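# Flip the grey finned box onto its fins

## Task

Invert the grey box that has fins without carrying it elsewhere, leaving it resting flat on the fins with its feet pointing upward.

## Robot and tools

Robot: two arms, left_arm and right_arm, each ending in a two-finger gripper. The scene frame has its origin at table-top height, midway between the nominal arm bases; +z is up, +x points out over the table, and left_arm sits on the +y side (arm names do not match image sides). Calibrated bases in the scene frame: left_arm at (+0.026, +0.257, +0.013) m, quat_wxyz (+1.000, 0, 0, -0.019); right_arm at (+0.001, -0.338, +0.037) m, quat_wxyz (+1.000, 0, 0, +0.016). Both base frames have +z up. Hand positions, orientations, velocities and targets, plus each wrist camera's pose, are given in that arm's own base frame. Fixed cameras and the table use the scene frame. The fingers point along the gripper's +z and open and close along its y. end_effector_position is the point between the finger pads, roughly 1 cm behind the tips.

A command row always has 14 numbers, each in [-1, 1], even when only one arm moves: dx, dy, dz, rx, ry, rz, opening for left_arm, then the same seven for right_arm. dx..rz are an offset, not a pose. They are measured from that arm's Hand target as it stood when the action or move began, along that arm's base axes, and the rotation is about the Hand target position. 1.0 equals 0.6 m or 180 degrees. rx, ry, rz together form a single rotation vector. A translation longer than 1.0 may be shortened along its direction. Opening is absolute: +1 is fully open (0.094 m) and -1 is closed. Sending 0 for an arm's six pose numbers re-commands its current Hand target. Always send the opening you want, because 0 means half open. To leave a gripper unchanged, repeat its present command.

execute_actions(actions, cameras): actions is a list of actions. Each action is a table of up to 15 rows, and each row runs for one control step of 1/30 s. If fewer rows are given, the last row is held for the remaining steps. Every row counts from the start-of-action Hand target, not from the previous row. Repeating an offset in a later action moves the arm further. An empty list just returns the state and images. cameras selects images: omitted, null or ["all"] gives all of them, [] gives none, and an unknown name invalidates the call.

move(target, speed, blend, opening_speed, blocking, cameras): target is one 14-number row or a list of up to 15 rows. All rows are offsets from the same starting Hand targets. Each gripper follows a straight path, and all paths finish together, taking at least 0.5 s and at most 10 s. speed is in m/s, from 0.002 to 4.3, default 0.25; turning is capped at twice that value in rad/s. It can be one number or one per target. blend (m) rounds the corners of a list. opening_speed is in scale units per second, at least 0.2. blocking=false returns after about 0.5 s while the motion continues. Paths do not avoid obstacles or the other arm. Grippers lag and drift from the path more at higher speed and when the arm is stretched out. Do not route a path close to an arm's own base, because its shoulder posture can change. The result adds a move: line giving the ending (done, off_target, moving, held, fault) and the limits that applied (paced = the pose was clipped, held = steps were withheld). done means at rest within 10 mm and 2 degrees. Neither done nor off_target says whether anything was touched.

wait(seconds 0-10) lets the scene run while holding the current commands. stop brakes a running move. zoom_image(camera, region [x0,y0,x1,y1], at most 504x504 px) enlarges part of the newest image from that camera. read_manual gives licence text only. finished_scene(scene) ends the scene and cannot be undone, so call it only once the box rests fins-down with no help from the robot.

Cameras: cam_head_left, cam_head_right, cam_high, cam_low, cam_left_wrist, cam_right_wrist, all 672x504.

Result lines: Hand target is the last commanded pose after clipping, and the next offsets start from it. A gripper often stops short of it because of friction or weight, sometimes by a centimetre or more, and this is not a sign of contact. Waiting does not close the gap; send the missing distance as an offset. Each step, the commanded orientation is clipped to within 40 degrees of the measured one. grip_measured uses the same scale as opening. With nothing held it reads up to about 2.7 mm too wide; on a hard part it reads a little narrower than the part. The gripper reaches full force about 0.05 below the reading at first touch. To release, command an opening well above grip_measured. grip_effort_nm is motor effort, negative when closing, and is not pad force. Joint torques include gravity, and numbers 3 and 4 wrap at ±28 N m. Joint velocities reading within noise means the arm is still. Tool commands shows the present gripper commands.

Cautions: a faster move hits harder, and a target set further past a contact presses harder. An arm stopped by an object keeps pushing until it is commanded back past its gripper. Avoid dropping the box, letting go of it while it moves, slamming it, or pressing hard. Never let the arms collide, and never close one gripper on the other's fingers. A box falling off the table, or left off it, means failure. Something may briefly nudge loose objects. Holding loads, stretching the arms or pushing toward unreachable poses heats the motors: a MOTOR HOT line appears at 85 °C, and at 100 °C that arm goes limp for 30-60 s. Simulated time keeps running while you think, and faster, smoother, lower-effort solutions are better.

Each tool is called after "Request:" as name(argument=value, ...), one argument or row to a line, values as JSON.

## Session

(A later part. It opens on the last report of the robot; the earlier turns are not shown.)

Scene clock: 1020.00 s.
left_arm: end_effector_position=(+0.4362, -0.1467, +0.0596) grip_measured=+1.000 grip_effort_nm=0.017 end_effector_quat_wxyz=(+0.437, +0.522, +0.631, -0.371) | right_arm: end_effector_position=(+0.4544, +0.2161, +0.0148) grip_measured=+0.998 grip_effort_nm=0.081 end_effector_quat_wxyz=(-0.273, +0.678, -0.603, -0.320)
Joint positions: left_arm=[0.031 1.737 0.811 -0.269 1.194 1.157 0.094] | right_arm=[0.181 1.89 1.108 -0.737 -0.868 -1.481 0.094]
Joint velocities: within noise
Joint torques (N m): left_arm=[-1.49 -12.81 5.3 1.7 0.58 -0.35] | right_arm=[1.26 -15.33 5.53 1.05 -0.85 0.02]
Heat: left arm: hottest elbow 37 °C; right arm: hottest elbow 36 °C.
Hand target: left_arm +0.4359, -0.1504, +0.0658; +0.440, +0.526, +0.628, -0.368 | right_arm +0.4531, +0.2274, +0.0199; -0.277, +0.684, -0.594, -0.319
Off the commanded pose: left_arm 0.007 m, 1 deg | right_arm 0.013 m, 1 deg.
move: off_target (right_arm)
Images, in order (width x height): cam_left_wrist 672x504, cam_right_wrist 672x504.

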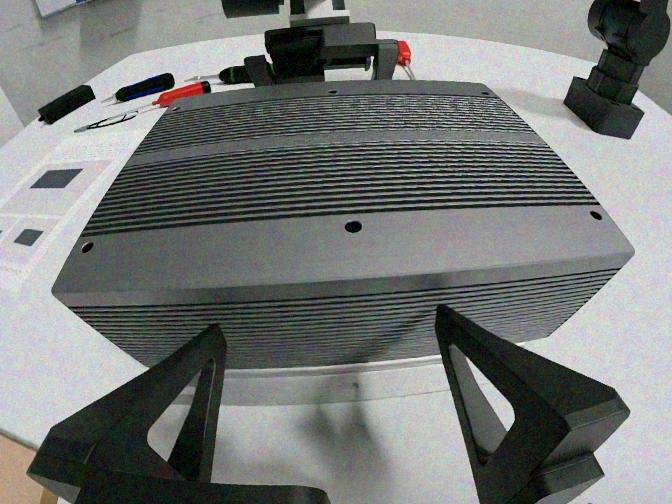

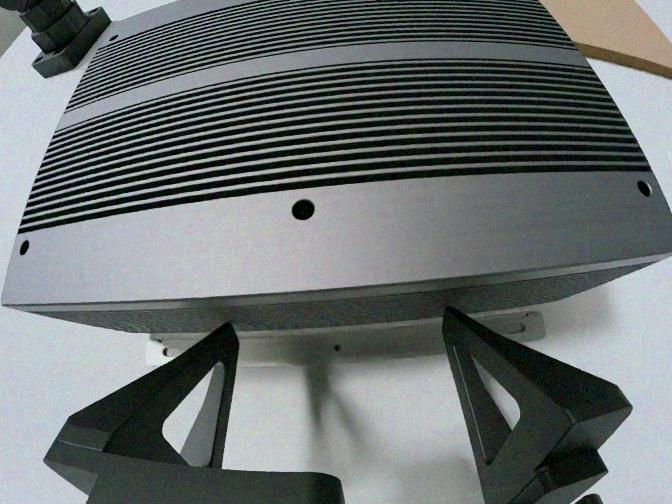

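Request:
move(
  target=[0.0044,-0.0246,0.005,0,0,0,1,-0.0023,0.0165,0.005,0,0,0,1],
  speed=0.05,
  cameras=["cam_left_wrist","cam_right_wrist"],
)

Scene clock: 1025.03 s.
left_arm: end_effector_position=(+0.4384, -0.1466, +0.0587) grip_measured=+1.000 grip_effort_nm=0.022 end_effector_quat_wxyz=(+0.439, +0.514, +0.641, -0.365) | right_arm: end_effector_position=(+0.4549, +0.2163, +0.0138) grip_measured=+0.998 grip_effort_nm=0.076 end_effector_quat_wxyz=(-0.273, +0.676, -0.607, -0.317)
Joint positions: left_arm=[0.029 1.73 0.794 -0.203 1.176 1.091 0.094] | right_arm=[0.183 1.888 1.104 -0.724 -0.862 -1.467 0.094]
Joint velocities: within noise
Joint torques (N m): left_arm=[-4.37 -12.57 6.05 2.06 0.66 -0.5] | right_arm=[2.73 -15.56 5.53 1.16 -0.99 0.17]
Heat: left arm: hottest elbow 37 °C; right arm: hottest elbow 36 °C.
Hand target: left_arm +0.4385, -0.1652, +0.0687; +0.440, +0.526, +0.628, -0.368 | right_arm +0.4516, +0.2373, +0.0229; -0.277, +0.684, -0.594, -0.319
Off the commanded pose: left_arm 0.021 m, 2 deg | right_arm 0.023 m, 2 deg.
move: off_target (left_arm, right_arm)
Images, in order (width x height): cam_left_wrist 672x504, cam_right_wrist 672x504.

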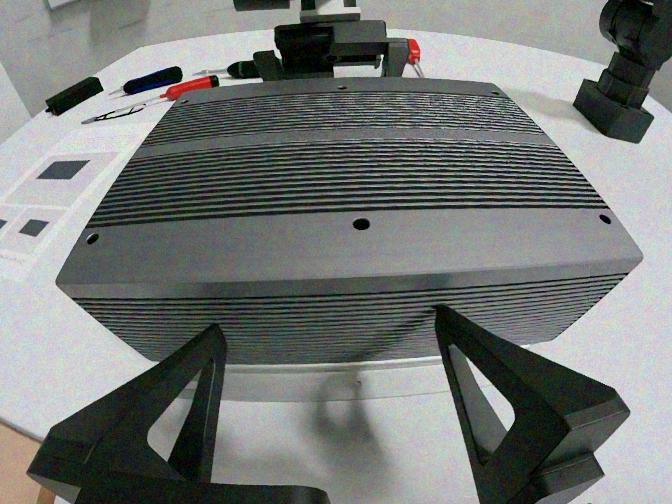

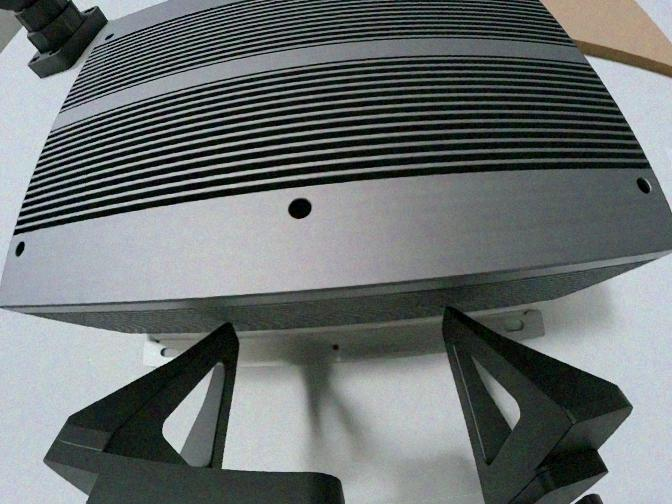

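Request:
move(
  target=[0.0118,-0.0656,0,0,0,0,1,-0.0093,0.066,-0.01,0,0,0,1],
  speed=0.05,
  cameras=["cam_left_wrist","cam_right_wrist"],
)

Scene clock: 1032.53 s.
left_arm: end_effector_position=(+0.4406, -0.1451, +0.0576) grip_measured=+1.000 grip_effort_nm=0.022 end_effector_quat_wxyz=(+0.446, +0.488, +0.661, -0.356) | right_arm: end_effector_position=(+0.4580, +0.2161, +0.0122) grip_measured=+0.999 grip_effort_nm=0.046 end_effector_quat_wxyz=(-0.276, +0.665, -0.626, -0.301)
Joint positions: left_arm=[0.028 1.716 0.748 -0.048 1.147 0.937 0.094] | right_arm=[0.188 1.87 1.076 -0.65 -0.834 -1.387 0.094]
Joint velocities: within noise
Joint torques (N m): left_arm=[-11.87 -10.99 8.12 3.41 0.09 -0.69] | right_arm=[8.59 -13.63 6.31 2.48 -1.78 0.51]
Heat: left arm: hottest elbow 37 °C; right arm: hottest elbow 36 °C.
Hand target: left_arm +0.4456, -0.2044, +0.0687; +0.440, +0.526, +0.628, -0.368 | right_arm +0.4460, +0.2769, +0.0168; -0.277, +0.684, -0.594, -0.319
Off the commanded pose: left_arm 0.061 m, 6 deg | right_arm 0.062 m, 5 deg.
move: off_target (left_arm, right_arm)
Images, in order (width x height): cam_left_wrist 672x504, cam_right_wrist 672x504.

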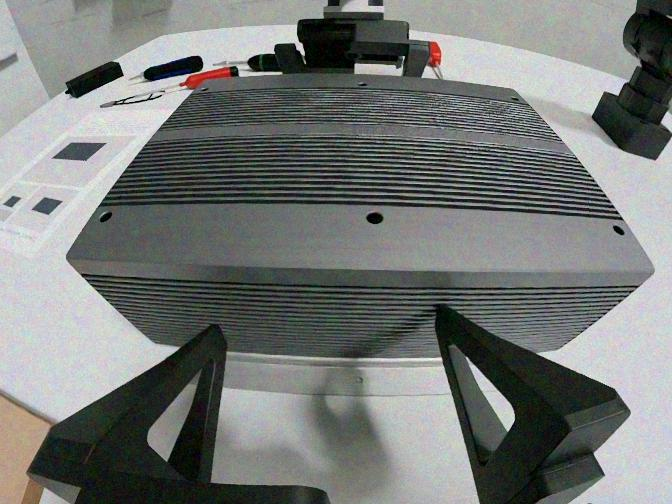

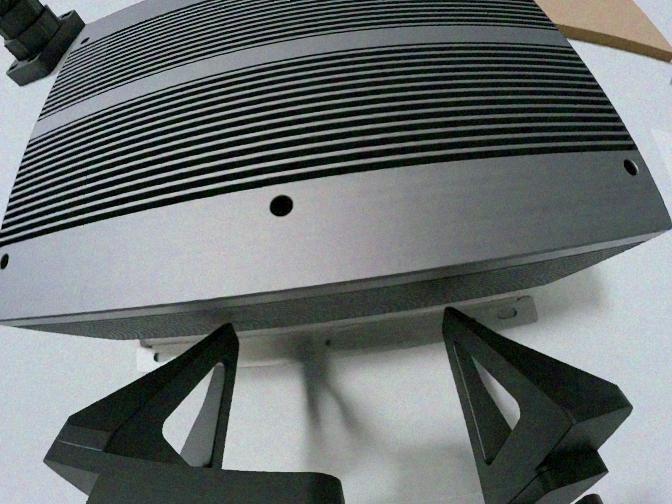

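Request:
move(
  target=[0.002,-0.012,0.1,0,0,0,1,0,0,0,0,0,0,1],
  speed=0.06,
  cameras=["cam_left_wrist","cam_right_wrist","cam_low"],
)

Scene clock: 1039.30 s.
left_arm: end_effector_position=(+0.4338, -0.1460, +0.0661) grip_measured=+1.000 grip_effort_nm=0.022 end_effector_quat_wxyz=(+0.418, +0.489, +0.689, -0.334) | right_arm: end_effector_position=(+0.4586, +0.2150, +0.0122) grip_measured=+0.999 grip_effort_nm=0.042 end_effector_quat_wxyz=(-0.275, +0.666, -0.627, -0.296)
Joint positions: left_arm=[0.01 1.644 0.744 -0.16 1.057 0.942 0.094] | right_arm=[0.188 1.866 1.075 -0.648 -0.824 -1.386 0.094]
Joint velocities: within noise
Joint torques (N m): left_arm=[-11.22 -15.56 11.66 1.4 3.45 -0.98] | right_arm=[8.23 -13.27 6.64 2.18 -2.16 0.54]
Heat: left arm: hottest elbow 37 °C; right arm: hottest elbow 36 °C.
Hand target: left_arm +0.4469, -0.2117, +0.1288; +0.440, +0.526, +0.628, -0.368 | right_arm +0.4461, +0.2769, +0.0168; -0.277, +0.684, -0.594, -0.320
Off the commanded pose: left_arm 0.092 m, 9 deg | right_arm 0.063 m, 5 deg.
move: off_target (left_arm, right_arm)
Images, in order (width x height): cam_low 672x504, cam_left_wrist 672x504, cam_right_wrist 672x504.

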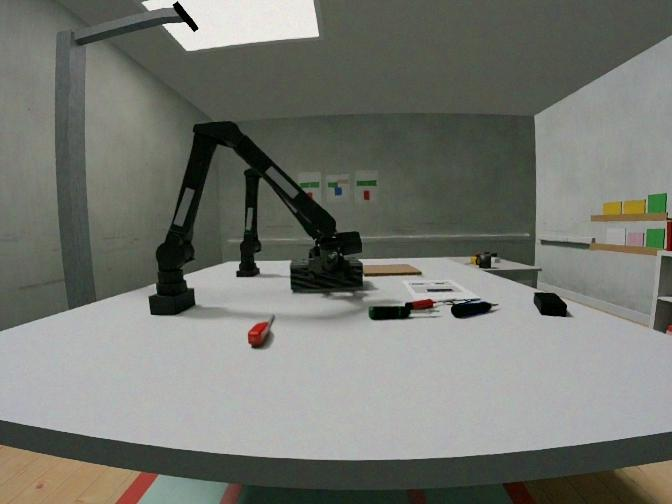

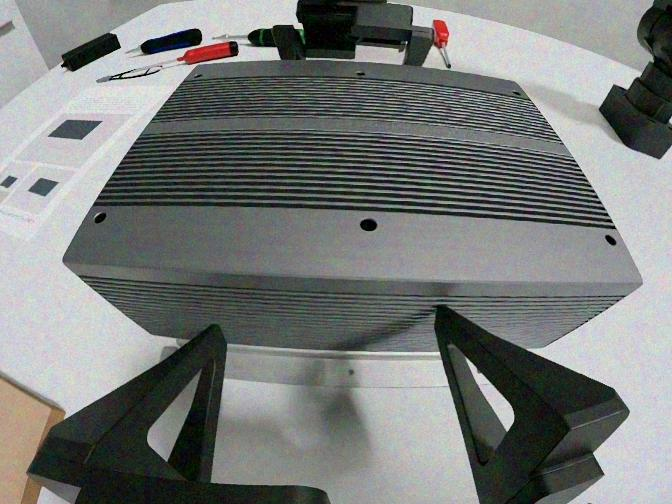

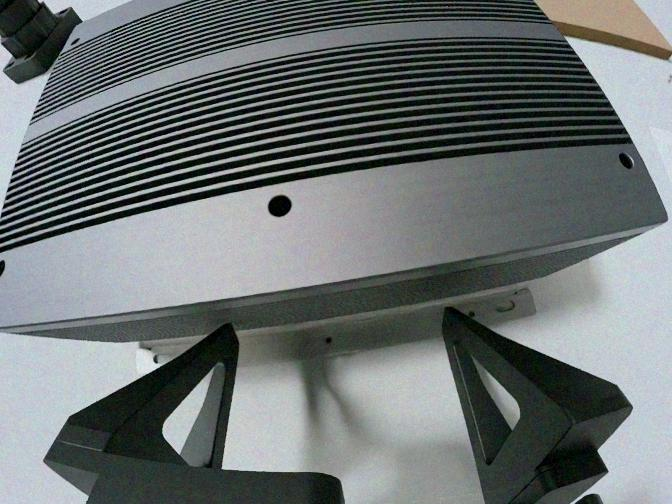

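Request:
move(
  target=[0.004,-0.025,0.1,0,0,0,1,-0.003,0.02,0,0,0,0,1],
  speed=0.06,
  cameras=["cam_left_wrist","cam_right_wrist","cam_low"],
)

Request:
zoom_image(
  camera="cam_low",
  region=[260, 230, 390, 310],
)

Scene clock: 1045.57 s.
left_arm: end_effector_position=(+0.4388, -0.2212, +0.1688) grip_measured=+1.000 grip_effort_nm=0.022 end_effector_quat_wxyz=(+0.430, +0.521, +0.636, -0.373) | right_arm: end_effector_position=(+0.4501, +0.2549, +0.0134) grip_measured=+0.999 grip_effort_nm=0.037 end_effector_quat_wxyz=(-0.277, +0.677, -0.610, -0.303)
Joint positions: left_arm=[-0.15 1.497 0.86 -0.237 1.095 0.788 0.094] | right_arm=[0.268 1.869 1.074 -0.585 -0.831 -1.322 0.094]
Joint velocities: within noise
Joint torques (N m): left_arm=[-1.44 -11.11 10.7 1.22 0.45 -0.33] | right_arm=[4.48 -12.98 7.06 1.29 -1.56 0.34]
Heat: left arm: hottest elbow 38 °C; right arm: hottest elbow 36 °C.
Hand target: left_arm +0.4492, -0.2267, +0.1888; +0.440, +0.526, +0.628, -0.368 | right_arm +0.4443, +0.2888, +0.0169; -0.277, +0.684, -0.594, -0.319
Off the commanded pose: left_arm 0.023 m, 2 deg | right_arm 0.035 m, 3 deg.
move: off_target (left_arm, right_arm)
Images, in order (width x height): cam_low 672x504, cam_left_wrist 672x504, cam_right_wrist 672x504.

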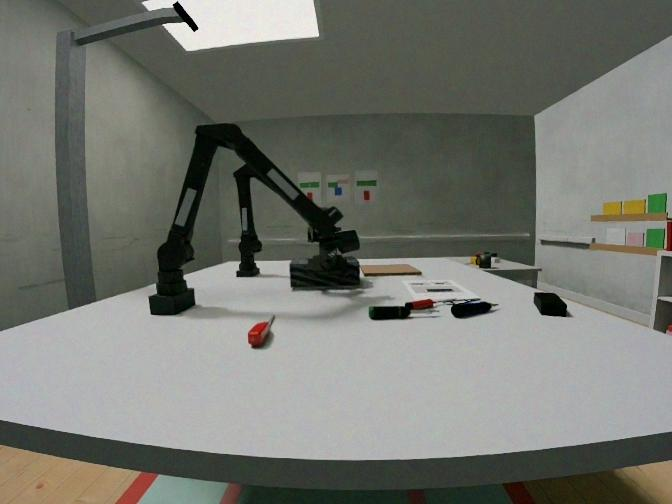

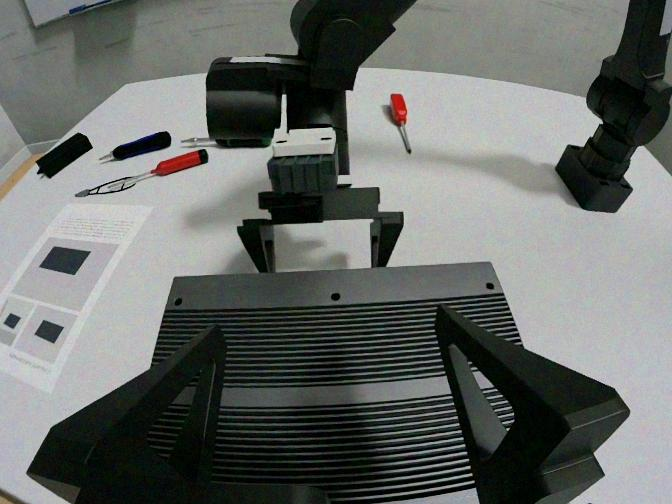

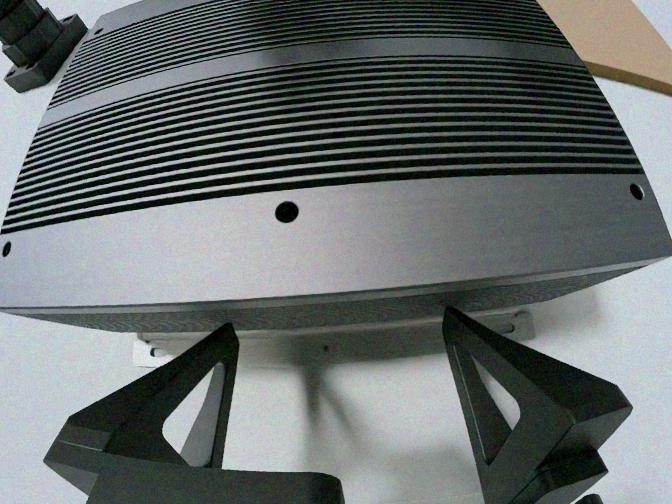

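Scaled by 3.877.

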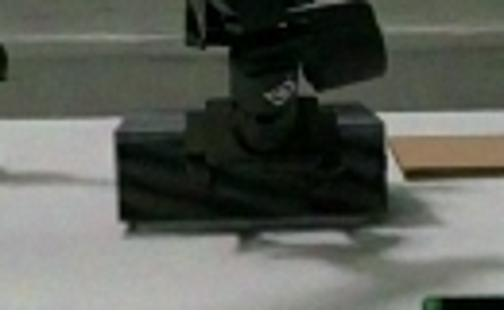

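Request:
move(
  target=[
    [0,0.02,0.08,0,0,0,1,0.02,-0.12,0,0,0,0,1],
    [-0.02,0.3,0.08,0,0,0,1,0.02,-0.3,0.15,0,0,0,1],
  ],
  speed=0.15,
)

Scene clock: 1096.07 s.
left_arm: end_effector_position=(+0.4247, -0.0514, +0.2341) grip_measured=+1.000 grip_effort_nm=0.017 end_effector_quat_wxyz=(+0.438, +0.520, +0.631, -0.373) | right_arm: end_effector_position=(+0.4407, +0.1143, +0.0924) grip_measured=+0.999 grip_effort_nm=0.042 end_effector_quat_wxyz=(-0.264, +0.677, -0.599, -0.336)
Joint positions: left_arm=[0.267 1.536 1.14 -1.42 1.214 1.816 0.094] | right_arm=[-0.034 1.781 1.187 -1.232 -0.856 -1.846 0.094]
Joint velocities: within noise
Joint torques (N m): left_arm=[-0.67 -8.47 10.69 -0.1 0.59 -0.09] | right_arm=[-1.32 -14.1 8.96 -0.43 -0.5 -0.13]
Heat: left arm: hottest elbow 42 °C; right arm: hottest elbow 37 °C.
Hand target: left_arm +0.4373, -0.0466, +0.2369; +0.440, +0.526, +0.628, -0.367 | right_arm +0.4563, +0.1090, +0.1069; -0.277, +0.684, -0.594, -0.320
Off the commanded pose: left_arm 0.014 m, 1 deg | right_arm 0.022 m, 3 deg.
move: off_target (left_arm, right_arm)

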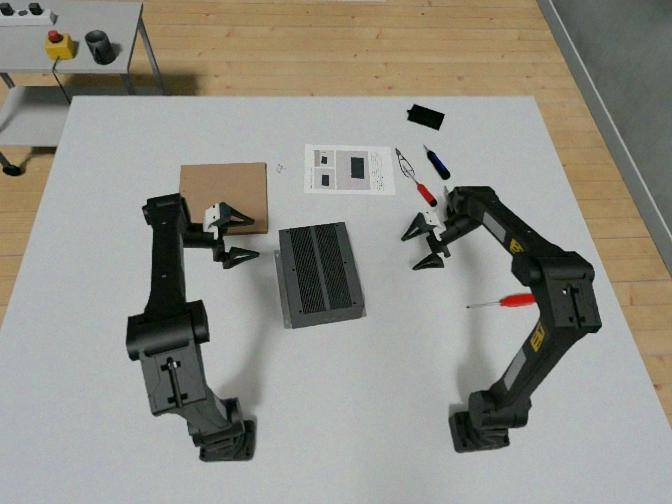

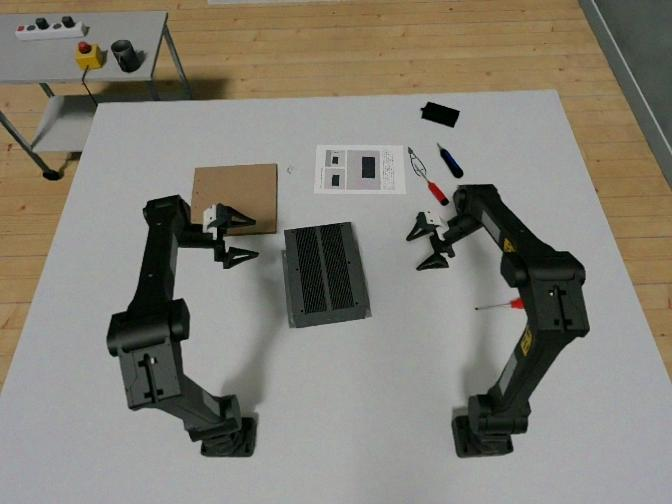

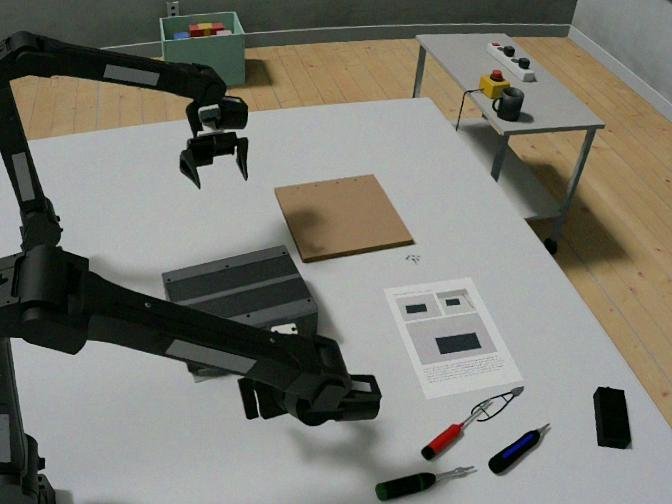

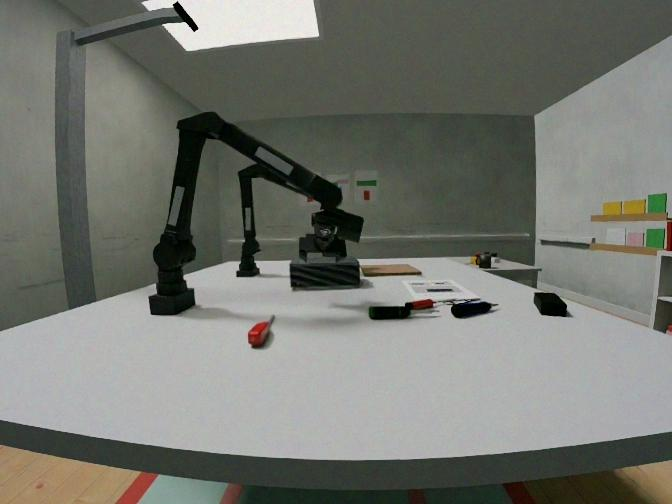

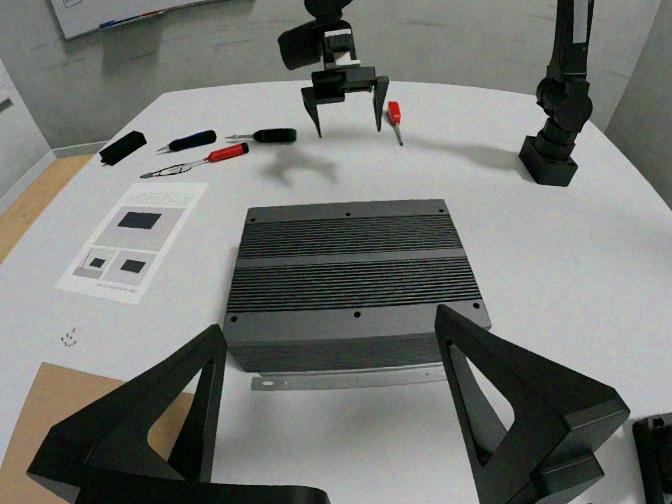

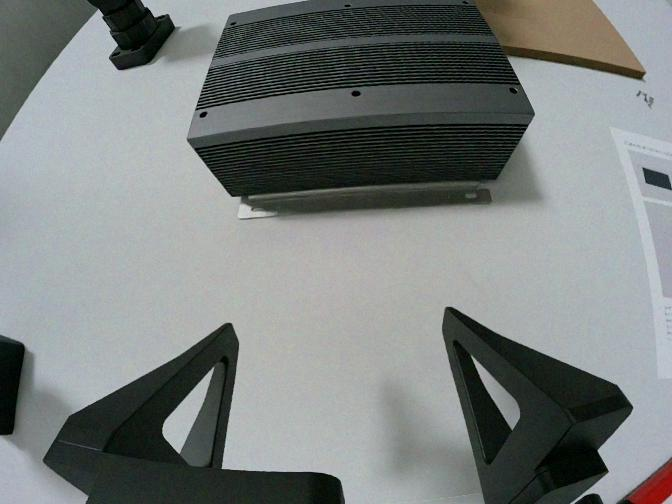

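Request:
move(
  target=[
    [0,0,0,0,0,0,1,-0.1,-0.08,0.117,0,0,0,1],
    [0,0,0,0,0,0,1,-0.367,0.353,0.117,-0.1911,-0.41,-0.1908,1],
    [0,0,0,0,0,0,1,-0.367,0.353,-0.10,-0.1911,-0.41,-0.1908,1],
  ],
  blend=[0.03,0,0],
  cameras=["cam_right_wrist","cam_high","cam_head_left","cam_left_wrist"],
)

Scene clock: 1125.17 s.
left_arm: end_effector_position=(+0.4246, -0.0514, +0.2340) grip_measured=+1.000 grip_effort_nm=0.017 end_effector_quat_wxyz=(+0.438, +0.521, +0.631, -0.373) | right_arm: end_effector_position=(+0.2393, +0.3183, +0.0487) grip_measured=+0.999 grip_effort_nm=0.042 end_effector_quat_wxyz=(-0.443, +0.588, -0.542, +0.405)
Joint positions: left_arm=[0.267 1.536 1.14 -1.422 1.214 1.818 0.094] | right_arm=[1.331 1.652 0.452 0.463 1.144 -0.876 0.094]
Joint velocities: within noise
Joint torques (N m): left_arm=[-0.62 -8.35 10.7 -0.2 0.6 -0.08] | right_arm=[-0.09 -7.3 3.49 2.21 0.53 -0.02]
Heat: left arm: hottest elbow 45 °C; right arm: hottest elbow 38 °C.
Hand target: left_arm +0.4373, -0.0466, +0.2368; +0.440, +0.526, +0.628, -0.367 | right_arm +0.2362, +0.3207, +0.0468; -0.445, +0.591, -0.537, +0.406
Off the commanded pose: left_arm 0.014 m, 1 deg | right_arm 0.004 m, 1 deg.
move: off_target (left_arm)
Images, in order (width x height): cam_head_left 672x504, cam_high 672x504, cam_left_wrist 672x504, cam_right_wrist 672x504.

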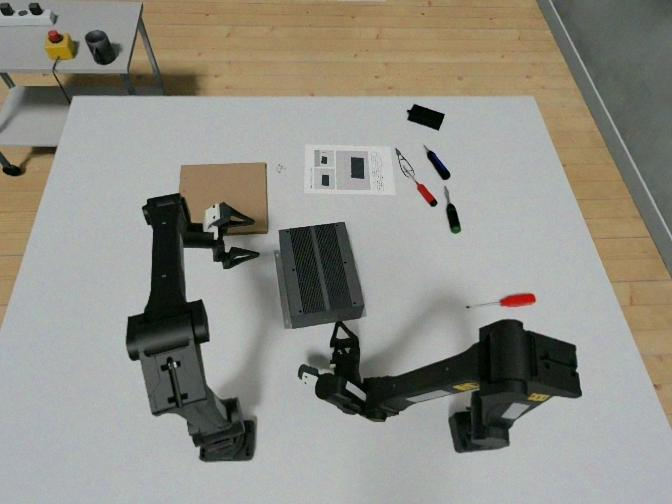

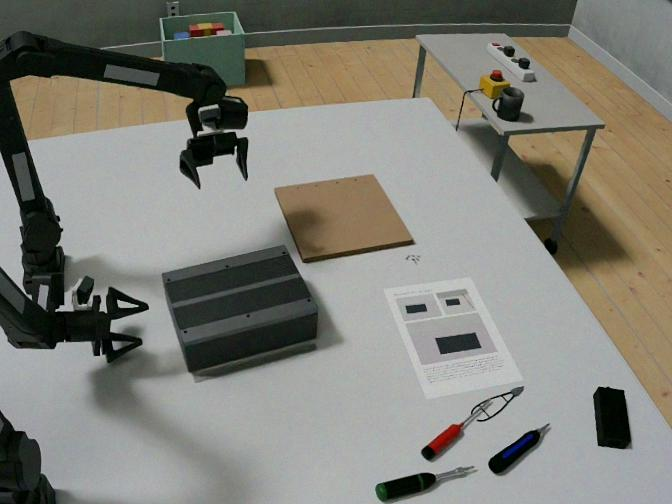

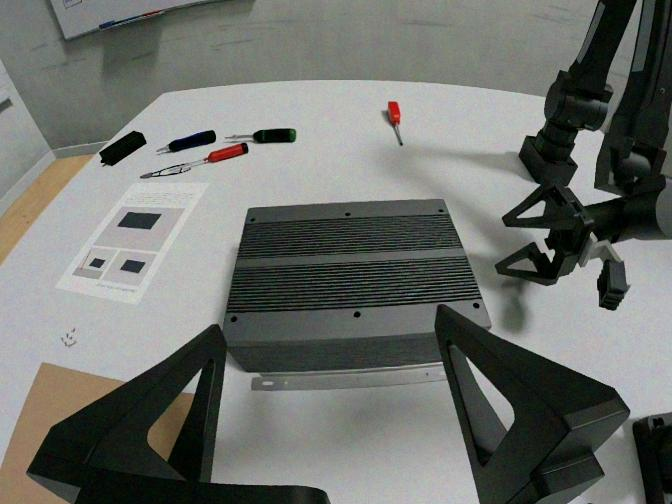

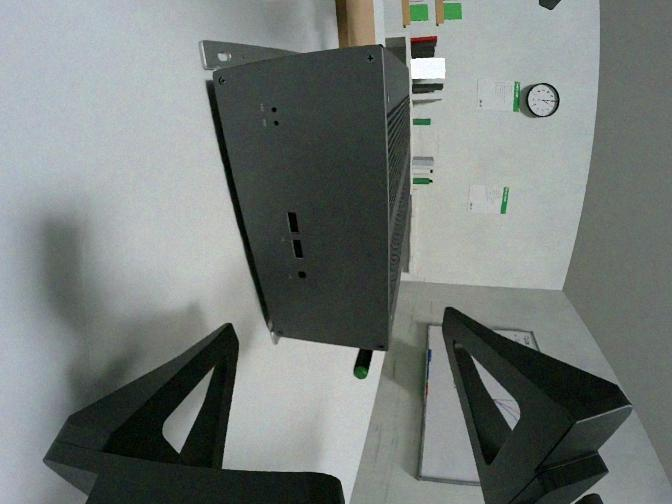

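Request:
move(
  target=[0,0,0,0,0,0,1,0,0.009,-0.05,0,0,0.011,1],
  speed=0.08,
  cameras=["cam_right_wrist","cam_high"],
)

Request:
zoom_image(
  camera="cam_high",
  region=[60, 240, 330, 400],
)

Scene clock: 1175.53 s.
left_arm: end_effector_position=(+0.4246, -0.0514, +0.2340) grip_measured=+1.000 grip_effort_nm=0.022 end_effector_quat_wxyz=(+0.438, +0.520, +0.631, -0.373) | right_arm: end_effector_position=(+0.2391, +0.3242, +0.0197) grip_measured=+0.999 grip_effort_nm=0.037 end_effector_quat_wxyz=(-0.451, +0.595, -0.532, +0.399)
Joint positions: left_arm=[0.267 1.536 1.14 -1.422 1.214 1.818 0.094] | right_arm=[1.331 1.788 0.446 0.658 1.123 -0.933 0.094]
Joint velocities: within noise
Joint torques (N m): left_arm=[-0.56 -8.64 10.7 -0.2 0.6 -0.07] | right_arm=[0.56 -8.35 2.19 2.35 0.22 -0.02]
Heat: left arm: hottest elbow 47 °C; right arm: hottest elbow 35 °C.
Hand target: left_arm +0.4372, -0.0466, +0.2369; +0.440, +0.526, +0.628, -0.368 | right_arm +0.2361, +0.3260, +0.0168; -0.452, +0.600, -0.526, +0.398
Off the commanded pose: left_arm 0.014 m, 1 deg | right_arm 0.005 m, 1 deg.
move: off_target (left_arm)
Images, in order (width x height): cam_high 672x504, cam_right_wrist 672x504.

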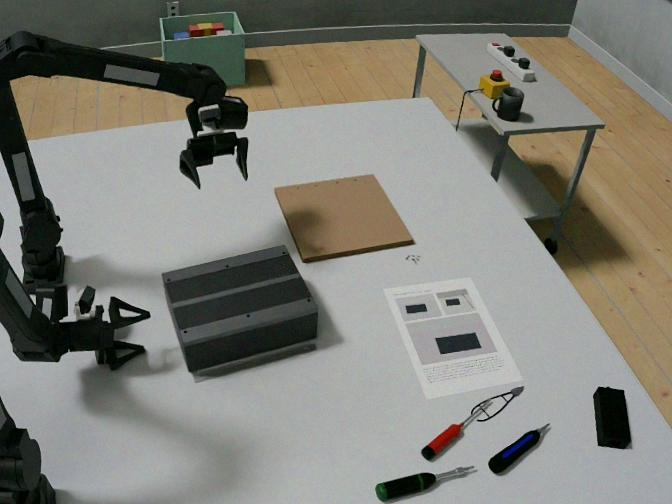

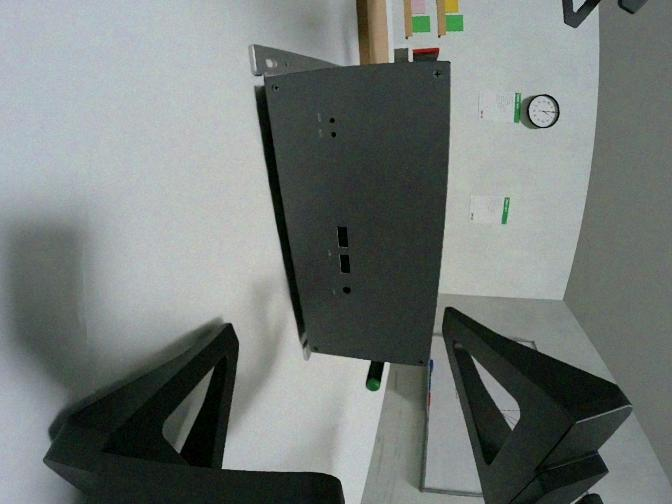

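Scaled by 1.867.

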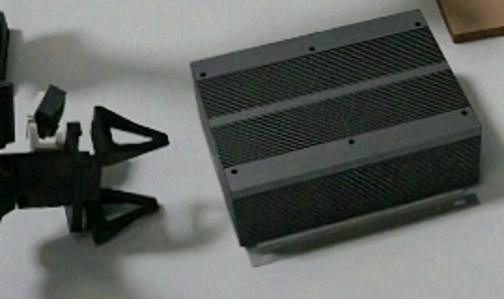

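Request:
move(
  target=[0,0,0,0,0,0,1,0.058,0.0076,0,0,0,0,1],
  speed=0.08,
  cameras=["cam_right_wrist","cam_high"],
)

Request:
zoom_image(
  camera="cam_high",
  region=[60, 240, 330, 400],
)

Scene clock: 1187.13 s.
left_arm: end_effector_position=(+0.4246, -0.0514, +0.2340) grip_measured=+1.000 grip_effort_nm=0.022 end_effector_quat_wxyz=(+0.438, +0.520, +0.631, -0.373) | right_arm: end_effector_position=(+0.2639, +0.3247, +0.0151) grip_measured=+0.999 grip_effort_nm=0.037 end_effector_quat_wxyz=(-0.447, +0.607, -0.523, +0.398)
Joint positions: left_arm=[0.267 1.536 1.14 -1.422 1.214 1.818 0.094] | right_arm=[1.252 1.824 0.452 0.777 1.041 -1.057 0.094]
Joint velocities: within noise
Joint torques (N m): left_arm=[-0.62 -8.59 10.73 -0.16 0.59 -0.08] | right_arm=[-2.32 -9.11 3.92 2.28 0.14 -0.02]
Heat: left arm: hottest elbow 47 °C; right arm: hottest elbow 35 °C.
Hand target: left_arm +0.4372, -0.0466, +0.2369; +0.440, +0.526, +0.628, -0.368 | right_arm +0.2709, +0.3307, +0.0168; -0.452, +0.600, -0.526, +0.398
Off the commanded pose: left_arm 0.014 m, 1 deg | right_arm 0.009 m, 1 deg.
move: off_target (left_arm)
Images, in order (width x height): cam_high 672x504, cam_right_wrist 672x504.

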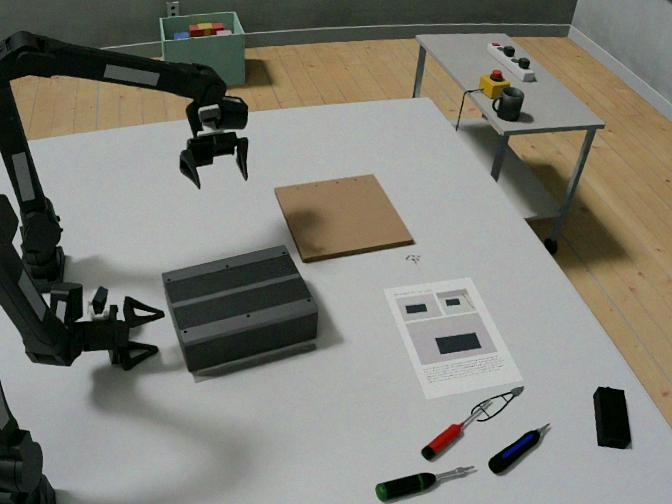

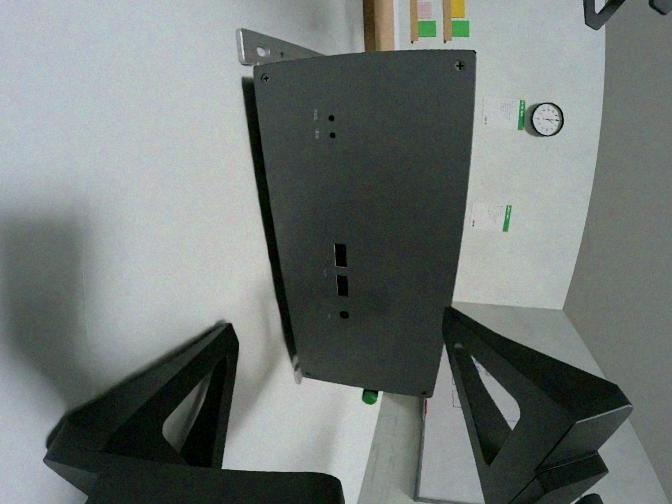

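Scaled by 1.867.

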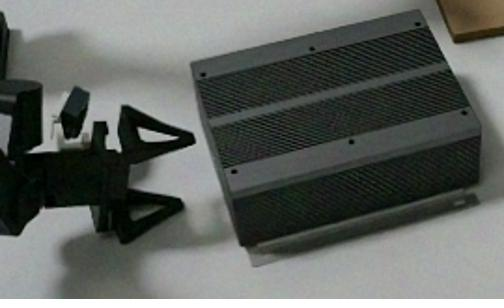

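Request:
zoom_image(
  camera="cam_right_wrist",
  region=[180, 220, 480, 420],
)

Request:
zoom_image(
  camera="cam_right_wrist",
  region=[200, 290, 340, 400],
)

Scaled by 1.680 from the camera's 672x504 image, which has a finer 960x720 frame.

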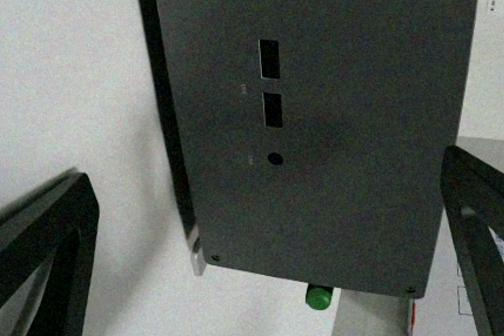

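Scaled by 3.600 from the camera's 672x504 image, which has a finer 960x720 frame.

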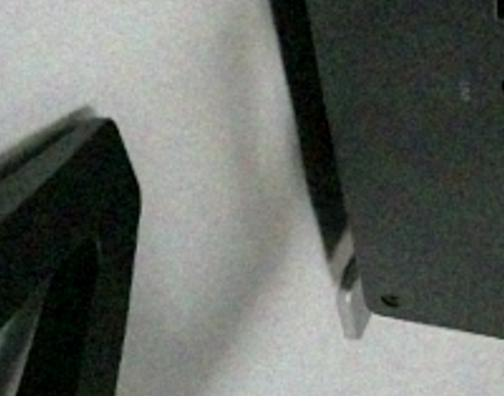

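Request:
move(
  target=[0,0,0,0,0,0,1,0.025,0.0033,0.012,0,0,0,1],
  speed=0.06,
  cameras=["cam_right_wrist","cam_high"],
)

Request:
zoom_image(
  camera="cam_high",
  region=[100, 240, 330, 400],
)

Scene clock: 1259.07 s.
left_arm: end_effector_position=(+0.4246, -0.0514, +0.2340) grip_measured=+1.000 grip_effort_nm=0.022 end_effector_quat_wxyz=(+0.438, +0.520, +0.631, -0.373) | right_arm: end_effector_position=(+0.2774, +0.3250, +0.0158) grip_measured=+0.999 grip_effort_nm=0.042 end_effector_quat_wxyz=(-0.441, +0.612, -0.521, +0.400)
Joint positions: left_arm=[0.267 1.536 1.14 -1.422 1.214 1.818 0.094] | right_arm=[1.212 1.824 0.465 0.783 1.007 -1.099 0.094]
Joint velocities: within noise
Joint torques (N m): left_arm=[-0.56 -8.47 10.73 -0.17 0.59 -0.07] | right_arm=[-1.61 -9.88 4.27 2.4 0.14 0]
Heat: left arm: hottest elbow 48 °C; right arm: hottest elbow 34 °C.
Hand target: left_arm +0.4372, -0.0466, +0.2369; +0.440, +0.526, +0.628, -0.368 | right_arm +0.2859, +0.3326, +0.0240; -0.452, +0.600, -0.526, +0.398
Off the commanded pose: left_arm 0.014 m, 1 deg | right_arm 0.014 m, 2 deg.
move: off_target (left_arm, right_arm)
Images, in order (width x height): cam_high 672x504, cam_right_wrist 672x504.

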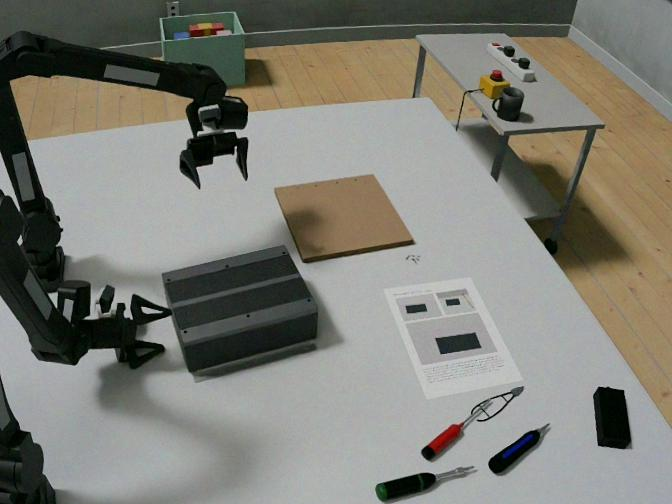

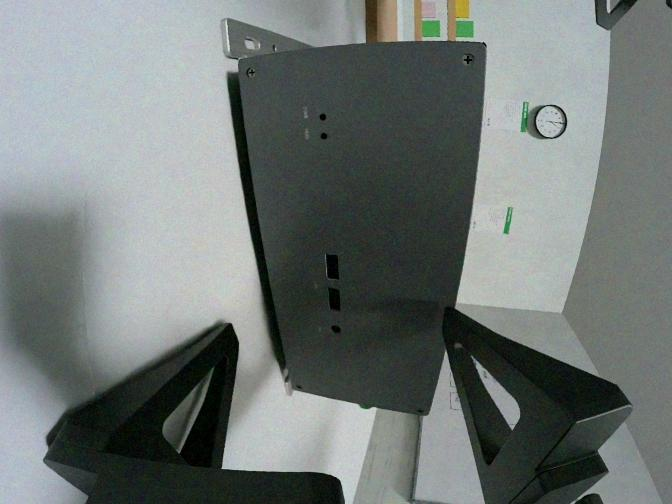

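Scaled by 2.191.

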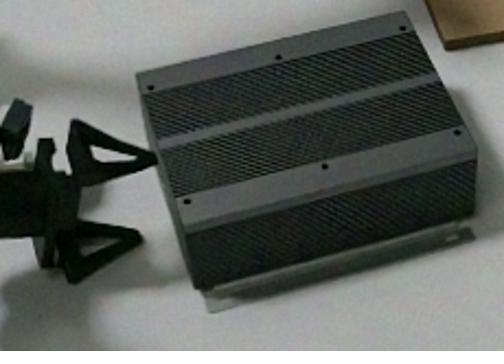

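Request:
move(
  target=[
    [0,0,0,0,0,0,1,-0.02,-0.003,0.0,0,0,0,1],
    [0,0,0,0,0,0,1,-0.01,-0.003,0.016,0,0,0,1],
  ],
  speed=0.06,
  cameras=["cam_right_wrist","cam_high"],
)

Request:
zoom_image(
  camera="cam_high",
  region=[100, 240, 330, 400],
)

Scene clock: 1275.10 s.
left_arm: end_effector_position=(+0.4246, -0.0514, +0.2340) grip_measured=+1.000 grip_effort_nm=0.017 end_effector_quat_wxyz=(+0.438, +0.520, +0.631, -0.373) | right_arm: end_effector_position=(+0.2787, +0.3252, +0.0283) grip_measured=+0.999 grip_effort_nm=0.042 end_effector_quat_wxyz=(-0.447, +0.603, -0.525, +0.401)
Joint positions: left_arm=[0.267 1.536 1.14 -1.422 1.214 1.818 0.094] | right_arm=[1.212 1.786 0.465 0.76 1.019 -1.095 0.094]
Joint velocities: within noise
Joint torques (N m): left_arm=[-0.5 -8.59 10.71 -0.2 0.6 -0.07] | right_arm=[-0.26 -9.47 3.62 1.55 0.12 0.08]
Heat: left arm: hottest elbow 48 °C; right arm: hottest elbow 34 °C.
Hand target: left_arm +0.4372, -0.0466, +0.2369; +0.440, +0.526, +0.628, -0.368 | right_arm +0.2799, +0.3308, +0.0336; -0.452, +0.600, -0.526, +0.398
Off the commanded pose: left_arm 0.014 m, 1 deg | right_arm 0.008 m, 1 deg.
move: off_target (left_arm)
Images, in order (width x height): cam_high 672x504, cam_right_wrist 672x504.

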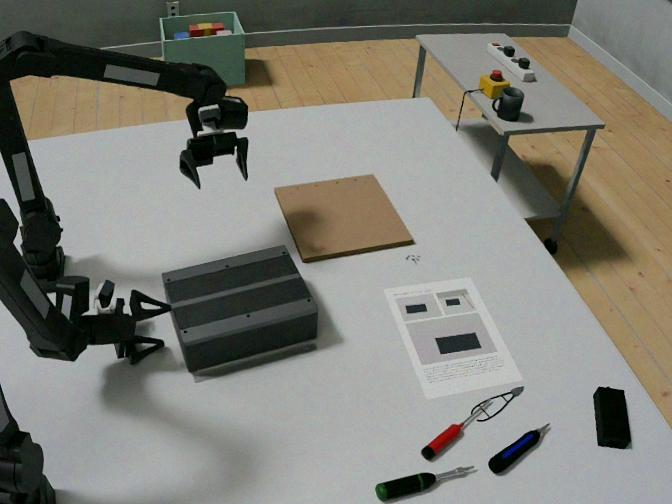

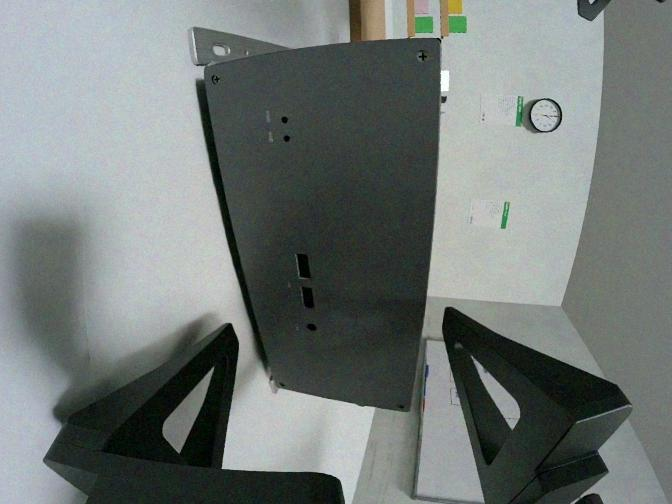

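Scaled by 2.191.

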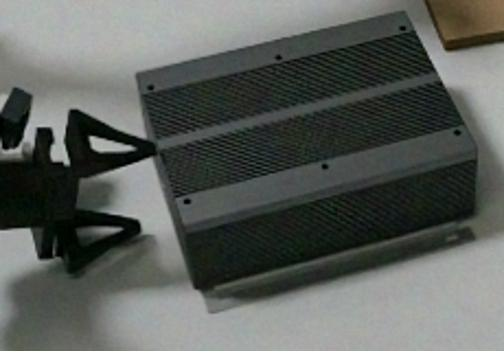

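Request:
move(
  target=[0,0,0,0,0,0,1,0.04,0.005,-0.006,0,0,0,1],
  speed=0.05,
  cameras=["cam_right_wrist","cam_high"],
)

Request:
zoom_image(
  camera="cam_high",
  region=[100, 240, 330, 400],
)

Request:
zoom_image(
  camera="cam_right_wrist",
  region=[180, 220, 480, 420],
)

Scene clock: 1284.03 s.
left_arm: end_effector_position=(+0.4246, -0.0514, +0.2340) grip_measured=+1.000 grip_effort_nm=0.022 end_effector_quat_wxyz=(+0.438, +0.520, +0.631, -0.373) | right_arm: end_effector_position=(+0.2954, +0.3275, +0.0269) grip_measured=+0.999 grip_effort_nm=0.042 end_effector_quat_wxyz=(-0.446, +0.608, -0.523, +0.397)
Joint positions: left_arm=[0.267 1.536 1.14 -1.422 1.214 1.818 0.094] | right_arm=[1.164 1.801 0.481 0.791 0.965 -1.141 0.094]
Joint velocities: within noise
Joint torques (N m): left_arm=[-0.62 -8.47 10.7 -0.17 0.6 -0.07] | right_arm=[-1.9 -8.35 4.72 2.29 0.11 -0.03]
Heat: left arm: hottest elbow 48 °C; right arm: hottest elbow 34 °C.
Hand target: left_arm +0.4372, -0.0466, +0.2369; +0.440, +0.526, +0.628, -0.368 | right_arm +0.3038, +0.3338, +0.0299; -0.452, +0.600, -0.526, +0.398
Off the commanded pose: left_arm 0.014 m, 1 deg | right_arm 0.011 m, 1 deg.
move: off_target (left_arm, right_arm)
Images, in order (width x height): cam_high 672x504, cam_right_wrist 672x504.

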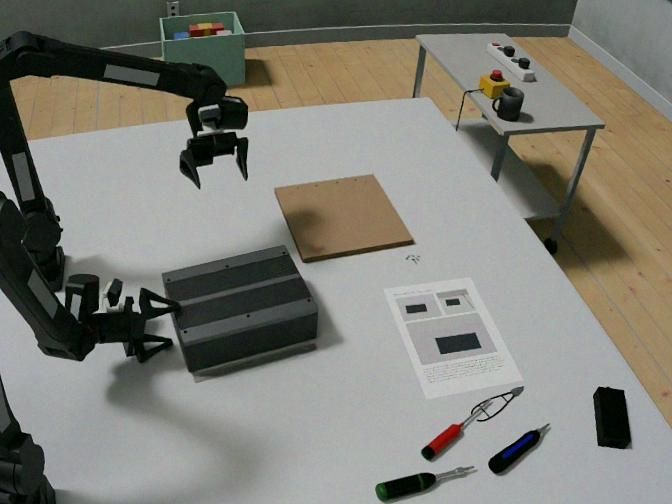

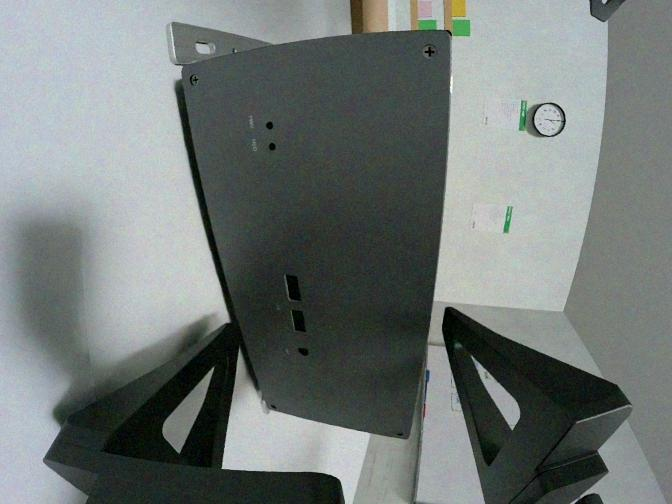

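Scaled by 2.191.

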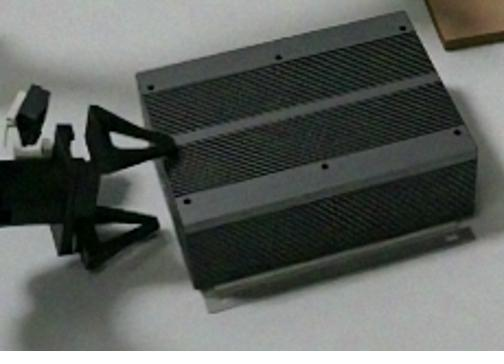

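Scaled by 1.680 from the camera's 672x504 image, which has a finer 960x720 frame.

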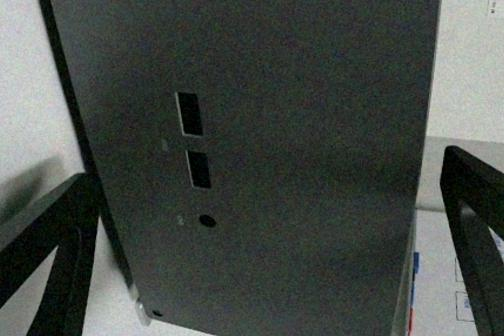

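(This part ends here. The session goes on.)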